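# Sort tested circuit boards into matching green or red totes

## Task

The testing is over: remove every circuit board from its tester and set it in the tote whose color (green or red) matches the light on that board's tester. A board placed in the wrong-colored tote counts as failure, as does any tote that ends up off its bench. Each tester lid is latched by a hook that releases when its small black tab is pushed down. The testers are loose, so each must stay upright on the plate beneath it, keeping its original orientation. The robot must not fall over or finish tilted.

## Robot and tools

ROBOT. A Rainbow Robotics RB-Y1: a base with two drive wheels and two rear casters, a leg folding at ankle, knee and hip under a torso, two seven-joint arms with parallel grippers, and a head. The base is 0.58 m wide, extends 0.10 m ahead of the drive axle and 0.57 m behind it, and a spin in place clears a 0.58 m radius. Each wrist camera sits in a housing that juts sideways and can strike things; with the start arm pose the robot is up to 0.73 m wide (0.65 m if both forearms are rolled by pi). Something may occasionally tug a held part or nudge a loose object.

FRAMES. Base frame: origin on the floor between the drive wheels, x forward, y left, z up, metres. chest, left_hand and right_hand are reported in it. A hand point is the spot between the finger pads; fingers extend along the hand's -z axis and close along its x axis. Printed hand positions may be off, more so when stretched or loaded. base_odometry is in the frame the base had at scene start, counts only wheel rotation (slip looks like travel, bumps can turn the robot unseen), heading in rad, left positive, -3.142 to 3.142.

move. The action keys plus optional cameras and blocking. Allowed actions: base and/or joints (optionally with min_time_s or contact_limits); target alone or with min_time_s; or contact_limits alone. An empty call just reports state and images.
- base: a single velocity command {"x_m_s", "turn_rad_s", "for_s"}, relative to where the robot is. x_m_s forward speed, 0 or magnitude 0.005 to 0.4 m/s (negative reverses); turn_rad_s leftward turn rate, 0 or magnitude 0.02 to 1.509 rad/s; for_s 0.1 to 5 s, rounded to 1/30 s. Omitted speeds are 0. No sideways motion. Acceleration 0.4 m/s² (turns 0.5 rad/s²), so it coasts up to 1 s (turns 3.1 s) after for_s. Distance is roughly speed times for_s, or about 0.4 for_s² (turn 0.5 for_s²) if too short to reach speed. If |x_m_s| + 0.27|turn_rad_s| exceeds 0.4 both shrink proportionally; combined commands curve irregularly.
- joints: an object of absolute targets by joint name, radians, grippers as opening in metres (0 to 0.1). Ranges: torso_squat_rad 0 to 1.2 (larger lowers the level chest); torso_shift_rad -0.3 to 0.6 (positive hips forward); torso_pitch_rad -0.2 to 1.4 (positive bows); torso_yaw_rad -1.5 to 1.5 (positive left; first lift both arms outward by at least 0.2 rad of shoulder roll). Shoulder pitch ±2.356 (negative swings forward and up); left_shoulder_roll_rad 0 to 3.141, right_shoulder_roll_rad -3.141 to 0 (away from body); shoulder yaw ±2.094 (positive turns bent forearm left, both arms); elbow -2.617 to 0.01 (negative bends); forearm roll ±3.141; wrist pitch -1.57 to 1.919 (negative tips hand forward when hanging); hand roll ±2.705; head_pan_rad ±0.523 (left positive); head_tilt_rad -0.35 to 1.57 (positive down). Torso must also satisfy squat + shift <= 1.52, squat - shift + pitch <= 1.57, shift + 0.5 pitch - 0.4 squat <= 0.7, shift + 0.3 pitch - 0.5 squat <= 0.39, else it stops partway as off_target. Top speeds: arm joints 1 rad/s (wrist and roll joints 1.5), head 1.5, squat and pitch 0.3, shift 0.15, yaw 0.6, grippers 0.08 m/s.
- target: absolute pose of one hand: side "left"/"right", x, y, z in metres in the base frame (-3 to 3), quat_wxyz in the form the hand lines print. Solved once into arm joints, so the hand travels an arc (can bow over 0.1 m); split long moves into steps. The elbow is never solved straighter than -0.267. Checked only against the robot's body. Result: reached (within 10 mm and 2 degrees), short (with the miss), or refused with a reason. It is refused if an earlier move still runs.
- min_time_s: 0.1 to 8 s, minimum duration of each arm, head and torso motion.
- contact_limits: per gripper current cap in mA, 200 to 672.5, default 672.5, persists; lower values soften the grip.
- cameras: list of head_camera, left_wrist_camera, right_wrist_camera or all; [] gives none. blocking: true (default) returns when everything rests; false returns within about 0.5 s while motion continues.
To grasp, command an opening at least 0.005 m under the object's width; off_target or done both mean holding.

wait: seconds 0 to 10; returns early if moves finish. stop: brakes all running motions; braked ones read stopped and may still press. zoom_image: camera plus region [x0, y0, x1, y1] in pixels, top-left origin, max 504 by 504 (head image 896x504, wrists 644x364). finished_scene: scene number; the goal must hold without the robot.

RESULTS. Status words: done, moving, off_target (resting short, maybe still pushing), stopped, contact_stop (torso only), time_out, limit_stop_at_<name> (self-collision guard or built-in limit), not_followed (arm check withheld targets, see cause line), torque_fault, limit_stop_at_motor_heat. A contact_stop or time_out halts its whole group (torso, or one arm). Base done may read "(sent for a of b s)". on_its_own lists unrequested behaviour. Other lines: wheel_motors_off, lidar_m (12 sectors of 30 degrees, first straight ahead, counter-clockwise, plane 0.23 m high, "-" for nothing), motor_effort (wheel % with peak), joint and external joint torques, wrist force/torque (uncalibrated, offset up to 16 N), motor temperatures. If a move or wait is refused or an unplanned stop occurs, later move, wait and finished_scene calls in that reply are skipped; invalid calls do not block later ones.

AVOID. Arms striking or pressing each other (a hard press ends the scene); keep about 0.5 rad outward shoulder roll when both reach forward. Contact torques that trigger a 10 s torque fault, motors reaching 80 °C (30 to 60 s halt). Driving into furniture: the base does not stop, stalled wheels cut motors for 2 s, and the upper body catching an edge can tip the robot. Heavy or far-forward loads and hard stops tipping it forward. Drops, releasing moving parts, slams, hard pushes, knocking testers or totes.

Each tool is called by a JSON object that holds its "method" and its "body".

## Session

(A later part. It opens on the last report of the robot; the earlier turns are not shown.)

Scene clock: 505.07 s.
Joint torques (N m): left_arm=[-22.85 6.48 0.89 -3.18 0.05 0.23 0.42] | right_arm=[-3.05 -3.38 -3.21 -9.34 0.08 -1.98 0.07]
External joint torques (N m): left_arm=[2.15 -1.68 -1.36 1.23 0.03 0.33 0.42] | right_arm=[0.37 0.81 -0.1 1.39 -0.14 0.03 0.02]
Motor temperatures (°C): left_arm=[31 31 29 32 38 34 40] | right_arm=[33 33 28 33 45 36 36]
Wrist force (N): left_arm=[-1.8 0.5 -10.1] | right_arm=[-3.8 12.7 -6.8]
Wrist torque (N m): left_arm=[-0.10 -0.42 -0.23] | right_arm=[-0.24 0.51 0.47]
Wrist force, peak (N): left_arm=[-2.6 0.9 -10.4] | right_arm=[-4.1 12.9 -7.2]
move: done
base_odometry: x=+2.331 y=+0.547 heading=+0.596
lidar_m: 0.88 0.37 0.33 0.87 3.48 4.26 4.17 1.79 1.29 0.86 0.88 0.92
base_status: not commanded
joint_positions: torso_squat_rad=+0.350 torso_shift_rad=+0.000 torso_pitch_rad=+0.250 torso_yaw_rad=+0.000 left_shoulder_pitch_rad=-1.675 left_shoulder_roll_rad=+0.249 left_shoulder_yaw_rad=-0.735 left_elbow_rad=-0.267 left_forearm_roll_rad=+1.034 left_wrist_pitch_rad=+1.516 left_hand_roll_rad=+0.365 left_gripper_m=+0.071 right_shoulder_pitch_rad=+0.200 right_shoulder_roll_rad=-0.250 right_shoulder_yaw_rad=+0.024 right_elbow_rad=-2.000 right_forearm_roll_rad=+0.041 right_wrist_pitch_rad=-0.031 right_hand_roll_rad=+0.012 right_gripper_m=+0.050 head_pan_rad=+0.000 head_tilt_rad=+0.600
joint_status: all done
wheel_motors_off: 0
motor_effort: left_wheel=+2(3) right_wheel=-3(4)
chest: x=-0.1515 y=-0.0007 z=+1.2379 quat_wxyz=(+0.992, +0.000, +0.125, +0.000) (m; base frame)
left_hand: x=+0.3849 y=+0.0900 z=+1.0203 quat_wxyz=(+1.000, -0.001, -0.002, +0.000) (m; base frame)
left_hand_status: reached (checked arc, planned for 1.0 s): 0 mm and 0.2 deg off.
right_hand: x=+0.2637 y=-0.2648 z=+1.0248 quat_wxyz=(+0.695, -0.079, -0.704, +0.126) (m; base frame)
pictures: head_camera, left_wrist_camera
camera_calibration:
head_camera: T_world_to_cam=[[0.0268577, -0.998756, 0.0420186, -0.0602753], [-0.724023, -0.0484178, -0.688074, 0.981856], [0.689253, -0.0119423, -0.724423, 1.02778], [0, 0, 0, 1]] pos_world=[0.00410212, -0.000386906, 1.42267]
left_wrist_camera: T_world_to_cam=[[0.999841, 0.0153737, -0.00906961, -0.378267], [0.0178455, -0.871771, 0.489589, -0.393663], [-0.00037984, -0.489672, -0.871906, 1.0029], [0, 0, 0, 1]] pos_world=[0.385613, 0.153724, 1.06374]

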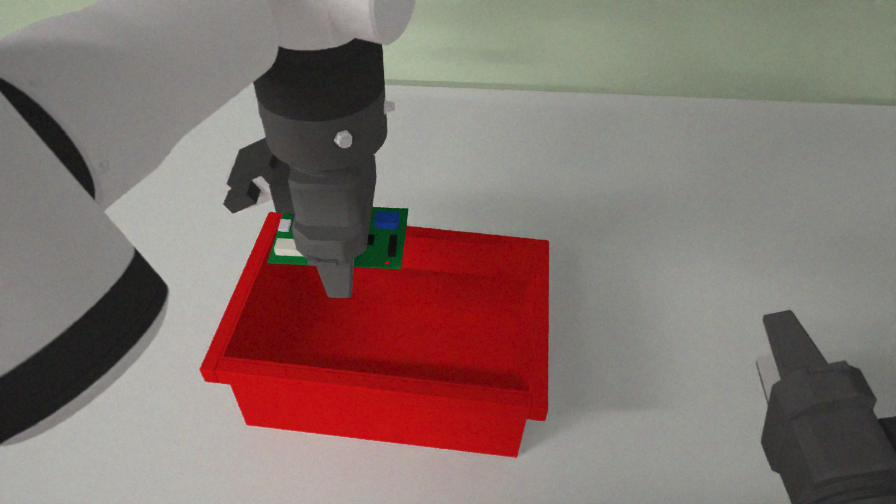

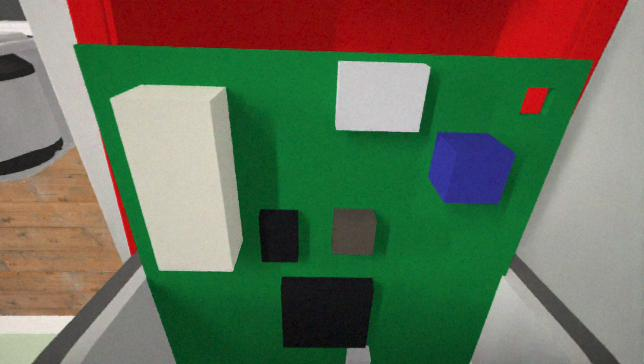

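{"method": "move", "body": {"target": {"side":"left","x":0.39,"y":0.083,"z":0.965,"quat_wxyz":[1,0,0,0]}, "min_time_s": 0.8, "cameras": ["head_camera","left_wrist_camera"]}}

Scene clock: 510.77 s.
Joint torques (N m): left_arm=[-22.69 5.98 0.84 -3.36 0.09 -0.47 0.46] | right_arm=[-3.19 -3.63 -3.09 -9.29 0.09 -1.9 0.02]
External joint torques (N m): left_arm=[1.92 -1.48 -1.38 1.09 0.09 -0.25 0.46] | right_arm=[0.23 0.56 0.02 1.44 -0.14 0.1 -0.03]
Motor temperatures (°C): left_arm=[31 31 29 32 38 34 40] | right_arm=[33 33 28 33 45 36 36]
Wrist force (N): left_arm=[-2.1 0.8 -9.6] | right_arm=[-3.9 12.9 -6.7]
Wrist torque (N m): left_arm=[-0.12 -0.43 -0.22] | right_arm=[-0.26 0.49 0.49]
Wrist force, peak (N): left_arm=[-2.2 0.8 -10.3] | right_arm=[-3.8 13.0 -7.0]
move: short
base_odometry: x=+2.331 y=+0.547 heading=+0.596
lidar_m: 0.88 0.37 0.34 0.87 3.48 4.25 4.16 1.78 1.29 0.86 0.87 0.91
base_status: not commanded
joint_positions: torso_squat_rad=+0.350 torso_shift_rad=+0.000 torso_pitch_rad=+0.250 torso_yaw_rad=+0.000 left_shoulder_pitch_rad=-1.576 left_shoulder_roll_rad=+0.209 left_shoulder_yaw_rad=-0.755 left_elbow_rad=-0.267 left_forearm_roll_rad=+1.006 left_wrist_pitch_rad=+1.344 left_hand_roll_rad=+0.378 left_gripper_m=+0.071 right_shoulder_pitch_rad=+0.200 right_shoulder_roll_rad=-0.250 right_shoulder_yaw_rad=+0.024 right_elbow_rad=-2.000 right_forearm_roll_rad=+0.041 right_wrist_pitch_rad=-0.031 right_hand_roll_rad=+0.012 right_gripper_m=+0.050 head_pan_rad=+0.000 head_tilt_rad=+0.600
joint_status: all done
wheel_motors_off: 0
motor_effort: left_wheel=+3(3) right_wheel=-3(5)
chest: x=-0.1515 y=-0.0007 z=+1.2379 quat_wxyz=(+0.992, +0.000, +0.125, +0.000) (m; base frame)
left_hand: x=+0.3895 y=+0.0832 z=+0.9653 quat_wxyz=(+0.999, -0.009, -0.035, +0.000) (m; base frame)
left_hand_status: short (checked arc, as near as the solve gets, planned for 0.8 s): 1 mm and 4.2 deg off. The place is met; only the turn is off.
right_hand: x=+0.2637 y=-0.2648 z=+1.0248 quat_wxyz=(+0.695, -0.079, -0.704, +0.126) (m; base frame)
pictures: head_camera, left_wrist_camera
camera_calibration:
head_camera: T_world_to_cam=[[0.0268579, -0.998756, 0.0420186, -0.0602753], [-0.724023, -0.048418, -0.688075, 0.981857], [0.689253, -0.0119422, -0.724422, 1.02778], [0, 0, 0, 1]] pos_world=[0.00410207, -0.000386868, 1.42267]
left_wrist_camera: T_world_to_cam=[[0.998209, 0.0159278, 0.0576589, -0.447121], [-0.0153841, -0.86312, 0.504765, -0.375213], [0.0578063, -0.504748, -0.861329, 0.919966], [0, 0, 0, 1]] pos_world=[0.387368, 0.147619, 1.00757]

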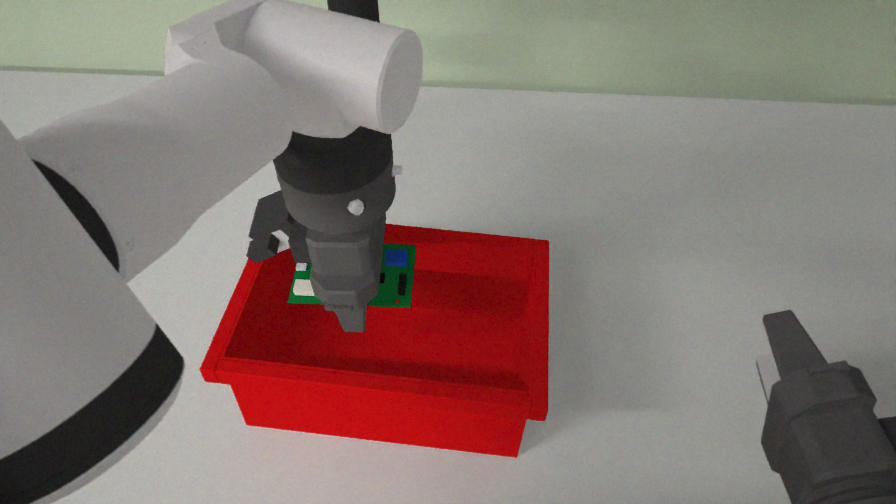

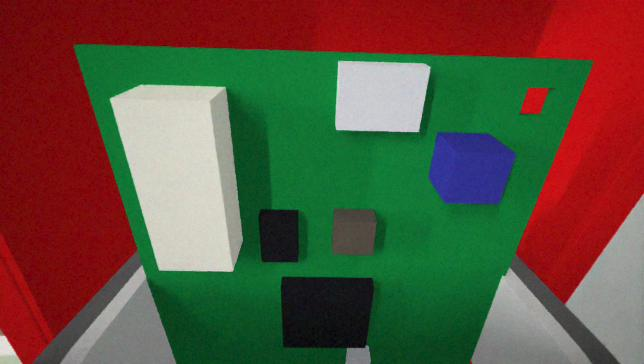

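{"method": "move", "body": {"target": {"side":"left","x":0.377,"y":0.083,"z":0.925,"quat_wxyz":[1,0,0,0]}, "min_time_s": 0.8, "cameras": ["head_camera","left_wrist_camera"]}}

{"method": "move", "body": {"target": {"side":"left","x":0.377,"y":0.083,"z":0.905,"quat_wxyz":[1,0,0,0]}, "min_time_s": 0.6, "cameras": ["left_wrist_camera"]}}

Scene clock: 519.33 s.
Joint torques (N m): left_arm=[-22.01 5.14 0.75 -3.34 0.03 -0.48 0.46] | right_arm=[-2.99 -3.45 -2.76 -9.3 0.14 -2.05 0.06]
External joint torques (N m): left_arm=[2.03 -1.67 -1.41 1.05 0.03 -0.26 0.46] | right_arm=[0.43 0.74 0.34 1.44 -0.08 -0.05 0.01]
Motor temperatures (°C): left_arm=[31 31 29 32 38 34 40] | right_arm=[33 33 28 33 45 36 36]
Wrist force (N): left_arm=[-2.1 0.9 -9.9] | right_arm=[-4.0 12.9 -6.8]
Wrist torque (N m): left_arm=[-0.14 -0.43 -0.22] | right_arm=[-0.27 0.48 0.48]
Wrist force, peak (N): left_arm=[-2.3 0.8 -10.3] | right_arm=[-4.1 13.1 -6.7]
move: short
base_odometry: x=+2.331 y=+0.547 heading=+0.596
lidar_m: 0.88 0.37 0.34 0.87 3.48 4.25 4.17 1.78 1.29 0.87 0.88 0.91
base_status: not commanded
joint_positions: torso_squat_rad=+0.350 torso_shift_rad=+0.000 torso_pitch_rad=+0.250 torso_yaw_rad=+0.000 left_shoulder_pitch_rad=-1.503 left_shoulder_roll_rad=+0.182 left_shoulder_yaw_rad=-0.770 left_elbow_rad=-0.267 left_forearm_roll_rad=+0.991 left_wrist_pitch_rad=+1.275 left_hand_roll_rad=+0.386 left_gripper_m=+0.071 right_shoulder_pitch_rad=+0.200 right_shoulder_roll_rad=-0.250 right_shoulder_yaw_rad=+0.024 right_elbow_rad=-2.000 right_forearm_roll_rad=+0.041 right_wrist_pitch_rad=-0.031 right_hand_roll_rad=+0.012 right_gripper_m=+0.050 head_pan_rad=+0.000 head_tilt_rad=+0.600
joint_status: all done
wheel_motors_off: 0
motor_effort: left_wheel=+2(3) right_wheel=-2(5)
chest: x=-0.1515 y=-0.0007 z=+1.2379 quat_wxyz=(+0.992, +0.000, +0.125, +0.000) (m; base frame)
left_hand: x=+0.3765 y=+0.0832 z=+0.9254 quat_wxyz=(+0.999, -0.009, -0.032, +0.000) (m; base frame)
left_hand_status: short (checked arc, as near as the solve gets, planned for 0.8 s): 1 mm and 3.7 deg off. The place is met; only the turn is off.
right_hand: x=+0.2637 y=-0.2648 z=+1.0248 quat_wxyz=(+0.695, -0.079, -0.704, +0.126) (m; base frame)
pictures: head_camera, left_wrist_camera
camera_calibration:
head_camera: T_world_to_cam=[[0.0268576, -0.998756, 0.0420186, -0.0602755], [-0.724023, -0.0484177, -0.688075, 0.981856], [0.689253, -0.0119424, -0.724422, 1.02778], [0, 0, 0, 1]] pos_world=[0.004102, -0.000387068, 1.42267]
left_wrist_camera: T_world_to_cam=[[0.998605, 0.015862, 0.0503572, -0.425271], [-0.0116702, -0.863891, 0.503543, -0.355452], [0.0514903, -0.503429, -0.862501, 0.889685], [0, 0, 0, 1]] pos_world=[0.374719, 0.147567, 0.967756]

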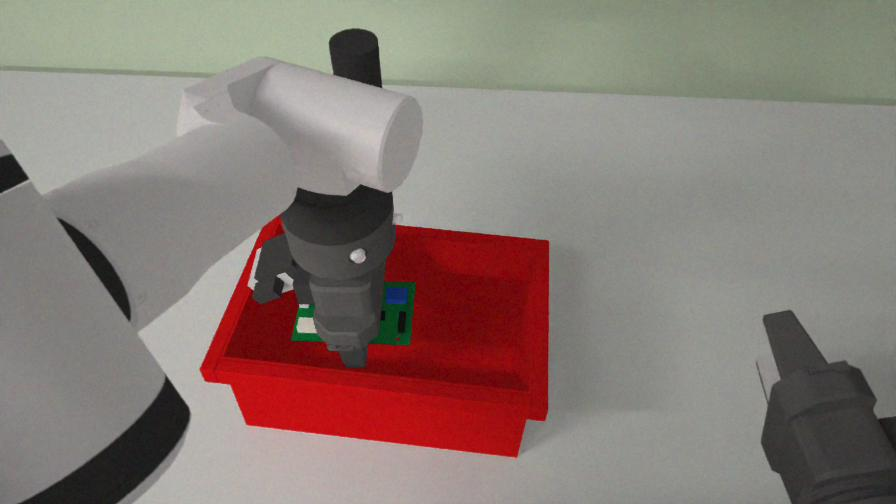

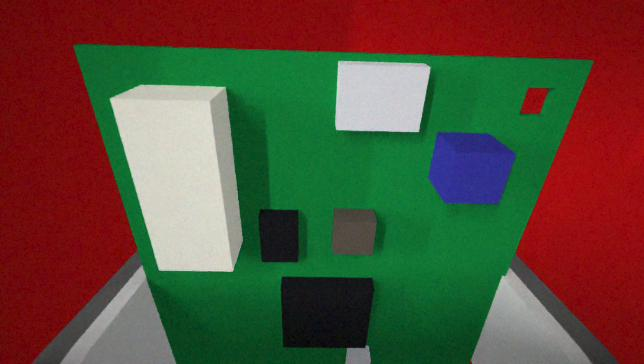

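Scene clock: 520.27 s.
Joint torques (N m): left_arm=[-21.73 4.84 0.8 -3.19 0.13 -0.55 0.54] | right_arm=[-3.22 -3.4 -3.08 -9.29 0.09 -1.9 0.07]
External joint torques (N m): left_arm=[2.03 -1.65 -1.33 1.2 0.14 -0.28 0.55] | right_arm=[0.2 0.79 0.03 1.44 -0.13 0.1 0.01]
Motor temperatures (°C): left_arm=[31 31 29 32 38 34 40] | right_arm=[33 33 28 33 45 36 36]
Wrist force (N): left_arm=[-2.3 1.0 -9.7] | right_arm=[-3.8 12.4 -6.9]
Wrist torque (N m): left_arm=[-0.16 -0.46 -0.21] | right_arm=[-0.21 0.51 0.48]
Wrist force, peak (N): left_arm=[-2.4 0.9 -10.0] | right_arm=[-3.8 12.7 -7.2]
move: short
base_odometry: x=+2.331 y=+0.547 heading=+0.596
lidar_m: 0.88 0.37 0.35 0.88 3.48 4.25 4.17 1.78 1.30 0.86 0.87 0.92
base_status: not commanded
joint_positions: torso_squat_rad=+0.350 torso_shift_rad=+0.000 torso_pitch_rad=+0.250 torso_yaw_rad=+0.000 left_shoulder_pitch_rad=-1.463 left_shoulder_roll_rad=+0.172 left_shoulder_yaw_rad=-0.778 left_elbow_rad=-0.267 left_forearm_roll_rad=+0.979 left_wrist_pitch_rad=+1.206 left_hand_roll_rad=+0.388 left_gripper_m=+0.071 right_shoulder_pitch_rad=+0.200 right_shoulder_roll_rad=-0.250 right_shoulder_yaw_rad=+0.024 right_elbow_rad=-2.000 right_forearm_roll_rad=+0.041 right_wrist_pitch_rad=-0.031 right_hand_roll_rad=+0.012 right_gripper_m=+0.050 head_pan_rad=+0.000 head_tilt_rad=+0.600
joint_status: all done
wheel_motors_off: 0
motor_effort: left_wheel=+2(3) right_wheel=-4(5)
chest: x=-0.1515 y=-0.0007 z=+1.2379 quat_wxyz=(+0.992, +0.000, +0.125, +0.000) (m; base frame)
left_hand: x=+0.3765 y=+0.0832 z=+0.9055 quat_wxyz=(+0.999, -0.012, -0.046, +0.000) (m; base frame)
left_hand_status: short (checked arc, as near as the solve gets, planned for 0.6 s): 1 mm and 5.5 deg off. The place is met; only the turn is off.
right_hand: x=+0.2637 y=-0.2648 z=+1.0248 quat_wxyz=(+0.695, -0.079, -0.704, +0.126) (m; base frame)
pictures: left_wrist_camera
camera_calibration:
left_wrist_camera: T_world_to_cam=[[0.996741, 0.0163823, 0.0789909, -0.449512], [-0.0262529, -0.859994, 0.509628, -0.345731], [0.0762805, -0.510041, -0.856761, 0.858506], [0, 0, 0, 1]] pos_world=[0.373483, 0.14791, 0.947236]

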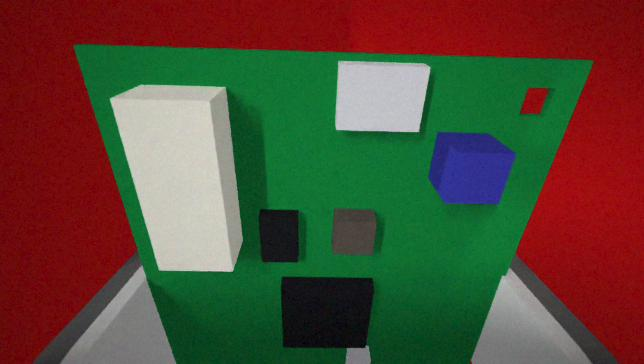

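{"method": "move", "body": {"target": {"side":"left","x":0.373,"y":0.083,"z":0.892,"quat_wxyz":[1,0,0,0]}, "min_time_s": 0.6, "cameras": []}}

{"method": "move", "body": {"target": {"side":"left","x":0.372,"y":0.083,"z":0.884,"quat_wxyz":[1,0,0,0]}, "min_time_s": 0.6, "cameras": ["head_camera"]}}

Scene clock: 524.83 s.
Joint torques (N m): left_arm=[-21.13 4.6 0.8 -3.3 0.07 -0.61 0.51] | right_arm=[-3.29 -3.61 -3 -9.26 0.1 -1.97 0.05]
External joint torques (N m): left_arm=[2.4 -1.64 -1.31 1.07 0.07 -0.33 0.51] | right_arm=[0.14 0.58 0.1 1.48 -0.12 0.04 0]
Motor temperatures (°C): left_arm=[31 31 29 32 38 34 40] | right_arm=[33 33 28 33 45 36 36]
Wrist force (N): left_arm=[-2.3 1.1 -9.8] | right_arm=[-3.8 12.8 -6.9]
Wrist torque (N m): left_arm=[-0.15 -0.42 -0.20] | right_arm=[-0.25 0.50 0.47]
Wrist force, peak (N): left_arm=[-2.7 1.2 -10.1] | right_arm=[-4.2 12.9 -7.0]
move: short
base_odometry: x=+2.331 y=+0.547 heading=+0.596
lidar_m: 0.88 0.36 0.35 0.88 3.49 4.25 4.16 1.79 1.29 0.86 0.88 0.92
base_status: not commanded
joint_positions: torso_squat_rad=+0.350 torso_shift_rad=+0.000 torso_pitch_rad=+0.250 torso_yaw_rad=+0.000 left_shoulder_pitch_rad=-1.438 left_shoulder_roll_rad=+0.164 left_shoulder_yaw_rad=-0.784 left_elbow_rad=-0.267 left_forearm_roll_rad=+0.972 left_wrist_pitch_rad=+1.176 left_hand_roll_rad=+0.392 left_gripper_m=+0.071 right_shoulder_pitch_rad=+0.200 right_shoulder_roll_rad=-0.250 right_shoulder_yaw_rad=+0.024 right_elbow_rad=-2.000 right_forearm_roll_rad=+0.041 right_wrist_pitch_rad=-0.031 right_hand_roll_rad=+0.012 right_gripper_m=+0.050 head_pan_rad=+0.000 head_tilt_rad=+0.600
joint_status: all done
wheel_motors_off: 0
motor_effort: left_wheel=+3(3) right_wheel=-3(5)
chest: x=-0.1515 y=-0.0007 z=+1.2379 quat_wxyz=(+0.992, +0.000, +0.125, +0.000) (m; base frame)
left_hand: x=+0.3725 y=+0.0832 z=+0.8925 quat_wxyz=(+0.999, -0.013, -0.048, +0.000) (m; base frame)
left_hand_status: short (checked arc, as near as the solve gets, planned for 0.6 s): 1 mm and 5.7 deg off. The place is met; only the turn is off.
right_hand: x=+0.2637 y=-0.2648 z=+1.0248 quat_wxyz=(+0.695, -0.079, -0.704, +0.126) (m; base frame)
pictures: none
No camera images: "cameras" was empty.

Scene clock: 525.77 s.
Joint torques (N m): left_arm=[-21.23 4.51 0.77 -3.27 0.03 -0.65 0.51] | right_arm=[-3.2 -3.5 -2.75 -9.3 0.14 -2.11 0.09]
External joint torques (N m): left_arm=[2.15 -1.59 -1.33 1.09 0.04 -0.35 0.52] | right_arm=[0.22 0.69 0.36 1.43 -0.08 -0.11 0.04]
Motor temperatures (°C): left_arm=[31 31 29 32 38 34 40] | right_arm=[33 33 28 33 45 36 36]
Wrist force (N): left_arm=[-2.4 1.0 -9.8] | right_arm=[-3.8 12.5 -6.9]
Wrist torque (N m): left_arm=[-0.15 -0.44 -0.20] | right_arm=[-0.23 0.50 0.48]
Wrist force, peak (N): left_arm=[-2.4 0.9 -9.9] | right_arm=[-3.6 12.9 -6.9]
move: short
base_odometry: x=+2.331 y=+0.547 heading=+0.596
lidar_m: 0.88 0.36 0.34 0.88 3.48 4.25 4.17 1.78 1.29 0.86 0.87 0.92
base_status: not commanded
joint_positions: torso_squat_rad=+0.350 torso_shift_rad=+0.000 torso_pitch_rad=+0.250 torso_yaw_rad=+0.000 left_shoulder_pitch_rad=-1.422 left_shoulder_roll_rad=+0.159 left_shoulder_yaw_rad=-0.787 left_elbow_rad=-0.267 left_forearm_roll_rad=+0.967 left_wrist_pitch_rad=+1.150 left_hand_roll_rad=+0.394 left_gripper_m=+0.071 right_shoulder_pitch_rad=+0.200 right_shoulder_roll_rad=-0.250 right_shoulder_yaw_rad=+0.024 right_elbow_rad=-2.000 right_forearm_roll_rad=+0.041 right_wrist_pitch_rad=-0.031 right_hand_roll_rad=+0.012 right_gripper_m=+0.050 head_pan_rad=+0.000 head_tilt_rad=+0.600
joint_status: all done
wheel_motors_off: 0
motor_effort: left_wheel=+0(3) right_wheel=-3(5)
chest: x=-0.1515 y=-0.0007 z=+1.2379 quat_wxyz=(+0.992, +0.000, +0.125, +0.000) (m; base frame)
left_hand: x=+0.3715 y=+0.0832 z=+0.8845 quat_wxyz=(+0.998, -0.014, -0.053, +0.000) (m; base frame)
left_hand_status: short (checked arc, as near as the solve gets, planned for 0.6 s): 1 mm and 6.3 deg off. The place is met; only the turn is off.
right_hand: x=+0.2637 y=-0.2648 z=+1.0248 quat_wxyz=(+0.695, -0.079, -0.704, +0.126) (m; base frame)
pictures: head_camera
camera_calibration:
head_camera: T_world_to_cam=[[0.0268576, -0.998756, 0.0420188, -0.0602755], [-0.724023, -0.0484178, -0.688075, 0.981857], [0.689253, -0.0119425, -0.724422, 1.02778], [0, 0, 0, 1]] pos_world=[0.00410178, -0.000386818, 1.42267]

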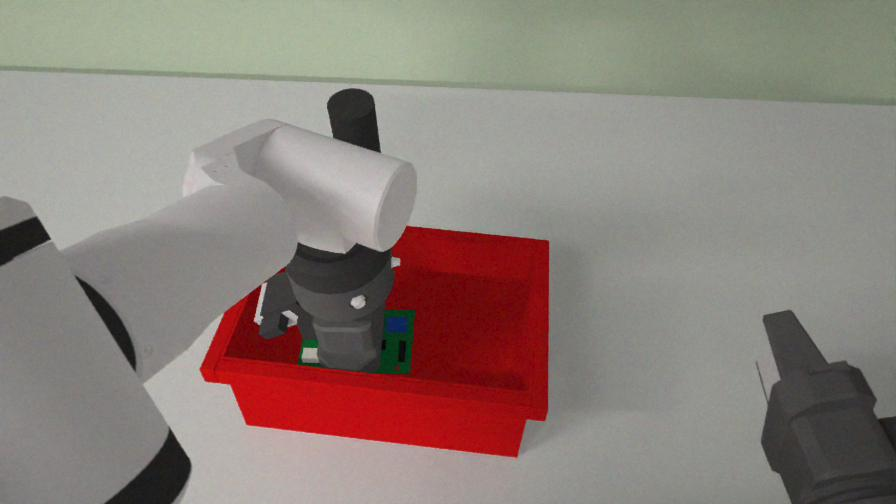

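{"method": "move", "body": {"target": {"side":"left","x":0.371,"y":0.083,"z":0.878,"quat_wxyz":[1,0,0,0]}, "min_time_s": 0.6, "cameras": []}}

{"method": "move", "body": {"target": {"side":"left","x":0.37,"y":0.083,"z":0.872,"quat_wxyz":[1,0,0,0]}, "min_time_s": 0.6, "cameras": ["left_wrist_camera"]}}

Scene clock: 535.27 s.
Joint torques (N m): left_arm=[-20.96 4.15 0.84 -3.21 0.01 -0.69 0.46] | right_arm=[-3.28 -3.64 -2.87 -9.25 0.13 -2.09 0.05]
External joint torques (N m): left_arm=[2.31 -1.83 -1.25 1.14 0.02 -0.38 0.47] | right_arm=[0.14 0.55 0.24 1.48 -0.09 -0.08 0]
Motor temperatures (°C): left_arm=[31 31 29 32 38 34 40] | right_arm=[33 33 28 33 45 36 36]
Wrist force (N): left_arm=[-2.3 0.9 -9.8] | right_arm=[-3.6 12.7 -6.7]
Wrist torque (N m): left_arm=[-0.14 -0.43 -0.21] | right_arm=[-0.25 0.51 0.47]
Wrist force, peak (N): left_arm=[-2.5 1.1 -10.0] | right_arm=[-3.8 13.0 -6.9]
move: short
base_odometry: x=+2.331 y=+0.547 heading=+0.596
lidar_m: 0.88 0.37 0.34 0.88 3.48 4.25 4.16 1.79 1.30 0.85 0.87 0.90
base_status: not commanded
joint_positions: torso_squat_rad=+0.350 torso_shift_rad=+0.000 torso_pitch_rad=+0.250 torso_yaw_rad=+0.000 left_shoulder_pitch_rad=-1.409 left_shoulder_roll_rad=+0.156 left_shoulder_yaw_rad=-0.790 left_elbow_rad=-0.267 left_forearm_roll_rad=+0.963 left_wrist_pitch_rad=+1.131 left_hand_roll_rad=+0.395 left_gripper_m=+0.071 right_shoulder_pitch_rad=+0.200 right_shoulder_roll_rad=-0.250 right_shoulder_yaw_rad=+0.024 right_elbow_rad=-2.000 right_forearm_roll_rad=+0.041 right_wrist_pitch_rad=-0.031 right_hand_roll_rad=+0.012 right_gripper_m=+0.050 head_pan_rad=+0.000 head_tilt_rad=+0.600
joint_status: all done
wheel_motors_off: 0
motor_effort: left_wheel=+1(3) right_wheel=-2(5)
chest: x=-0.1515 y=-0.0007 z=+1.2379 quat_wxyz=(+0.992, +0.000, +0.125, +0.000) (m; base frame)
left_hand: x=+0.3705 y=+0.0832 z=+0.8786 quat_wxyz=(+0.998, -0.015, -0.056, +0.000) (m; base frame)
left_hand_status: short (checked arc, as near as the solve gets, planned for 0.6 s): 1 mm and 6.7 deg off. The place is met; only the turn is off.
right_hand: x=+0.2637 y=-0.2648 z=+1.0248 quat_wxyz=(+0.695, -0.079, -0.704, +0.126) (m; base frame)
pictures: none
No camera images: "cameras" was empty.

Scene clock: 536.20 s.
Joint torques (N m): left_arm=[-20.63 4.04 0.72 -3.28 0.02 -0.56 0.49] | right_arm=[-3.11 -3.35 -3.2 -9.31 0.19 -2.04 0.06]
External joint torques (N m): left_arm=[2.52 -1.82 -1.35 1.06 0.04 -0.24 0.49] | right_arm=[0.31 0.84 -0.1 1.42 -0.03 -0.04 0]
Motor temperatures (°C): left_arm=[31 31 29 32 38 34 40] | right_arm=[33 33 28 33 45 36 36]
Wrist force (N): left_arm=[-1.4 0.9 -9.4] | right_arm=[-4.0 12.8 -6.8]
Wrist torque (N m): left_arm=[-0.12 -0.40 -0.22] | right_arm=[-0.26 0.49 0.47]
Wrist force, peak (N): left_arm=[-1.6 0.8 -10.2] | right_arm=[-4.2 13.0 -7.0]
move: short
base_odometry: x=+2.331 y=+0.547 heading=+0.596
lidar_m: 0.88 0.37 0.35 0.88 3.47 4.25 4.16 1.79 1.30 0.86 0.88 0.92
base_status: not commanded
joint_positions: torso_squat_rad=+0.350 torso_shift_rad=+0.000 torso_pitch_rad=+0.250 torso_yaw_rad=+0.000 left_shoulder_pitch_rad=-1.397 left_shoulder_roll_rad=+0.152 left_shoulder_yaw_rad=-0.793 left_elbow_rad=-0.267 left_forearm_roll_rad=+0.959 left_wrist_pitch_rad=+1.111 left_hand_roll_rad=+0.397 left_gripper_m=+0.071 right_shoulder_pitch_rad=+0.200 right_shoulder_roll_rad=-0.250 right_shoulder_yaw_rad=+0.024 right_elbow_rad=-2.000 right_forearm_roll_rad=+0.041 right_wrist_pitch_rad=-0.031 right_hand_roll_rad=+0.012 right_gripper_m=+0.050 head_pan_rad=+0.000 head_tilt_rad=+0.600
joint_status: all done
wheel_motors_off: 0
motor_effort: left_wheel=+2(3) right_wheel=-3(5)
chest: x=-0.1515 y=-0.0007 z=+1.2379 quat_wxyz=(+0.992, +0.000, +0.125, +0.000) (m; base frame)
left_hand: x=+0.3696 y=+0.0833 z=+0.8726 quat_wxyz=(+0.998, -0.016, -0.060, +0.000) (m; base frame)
left_hand_status: short (checked arc, as near as the solve gets, planned for 0.6 s): 1 mm and 7.1 deg off. The place is met; only the turn is off.
right_hand: x=+0.2637 y=-0.2648 z=+1.0248 quat_wxyz=(+0.695, -0.079, -0.704, +0.126) (m; base frame)
pictures: left_wrist_camera
camera_calibration:
left_wrist_camera: T_world_to_cam=[[0.994157, 0.0171414, 0.106572, -0.463189], [-0.0404913, -0.85599, 0.515405, -0.329252], [0.100059, -0.516709, -0.850294, 0.817035], [0, 0, 0, 1]] pos_world=[0.365399, 0.148273, 0.913781]

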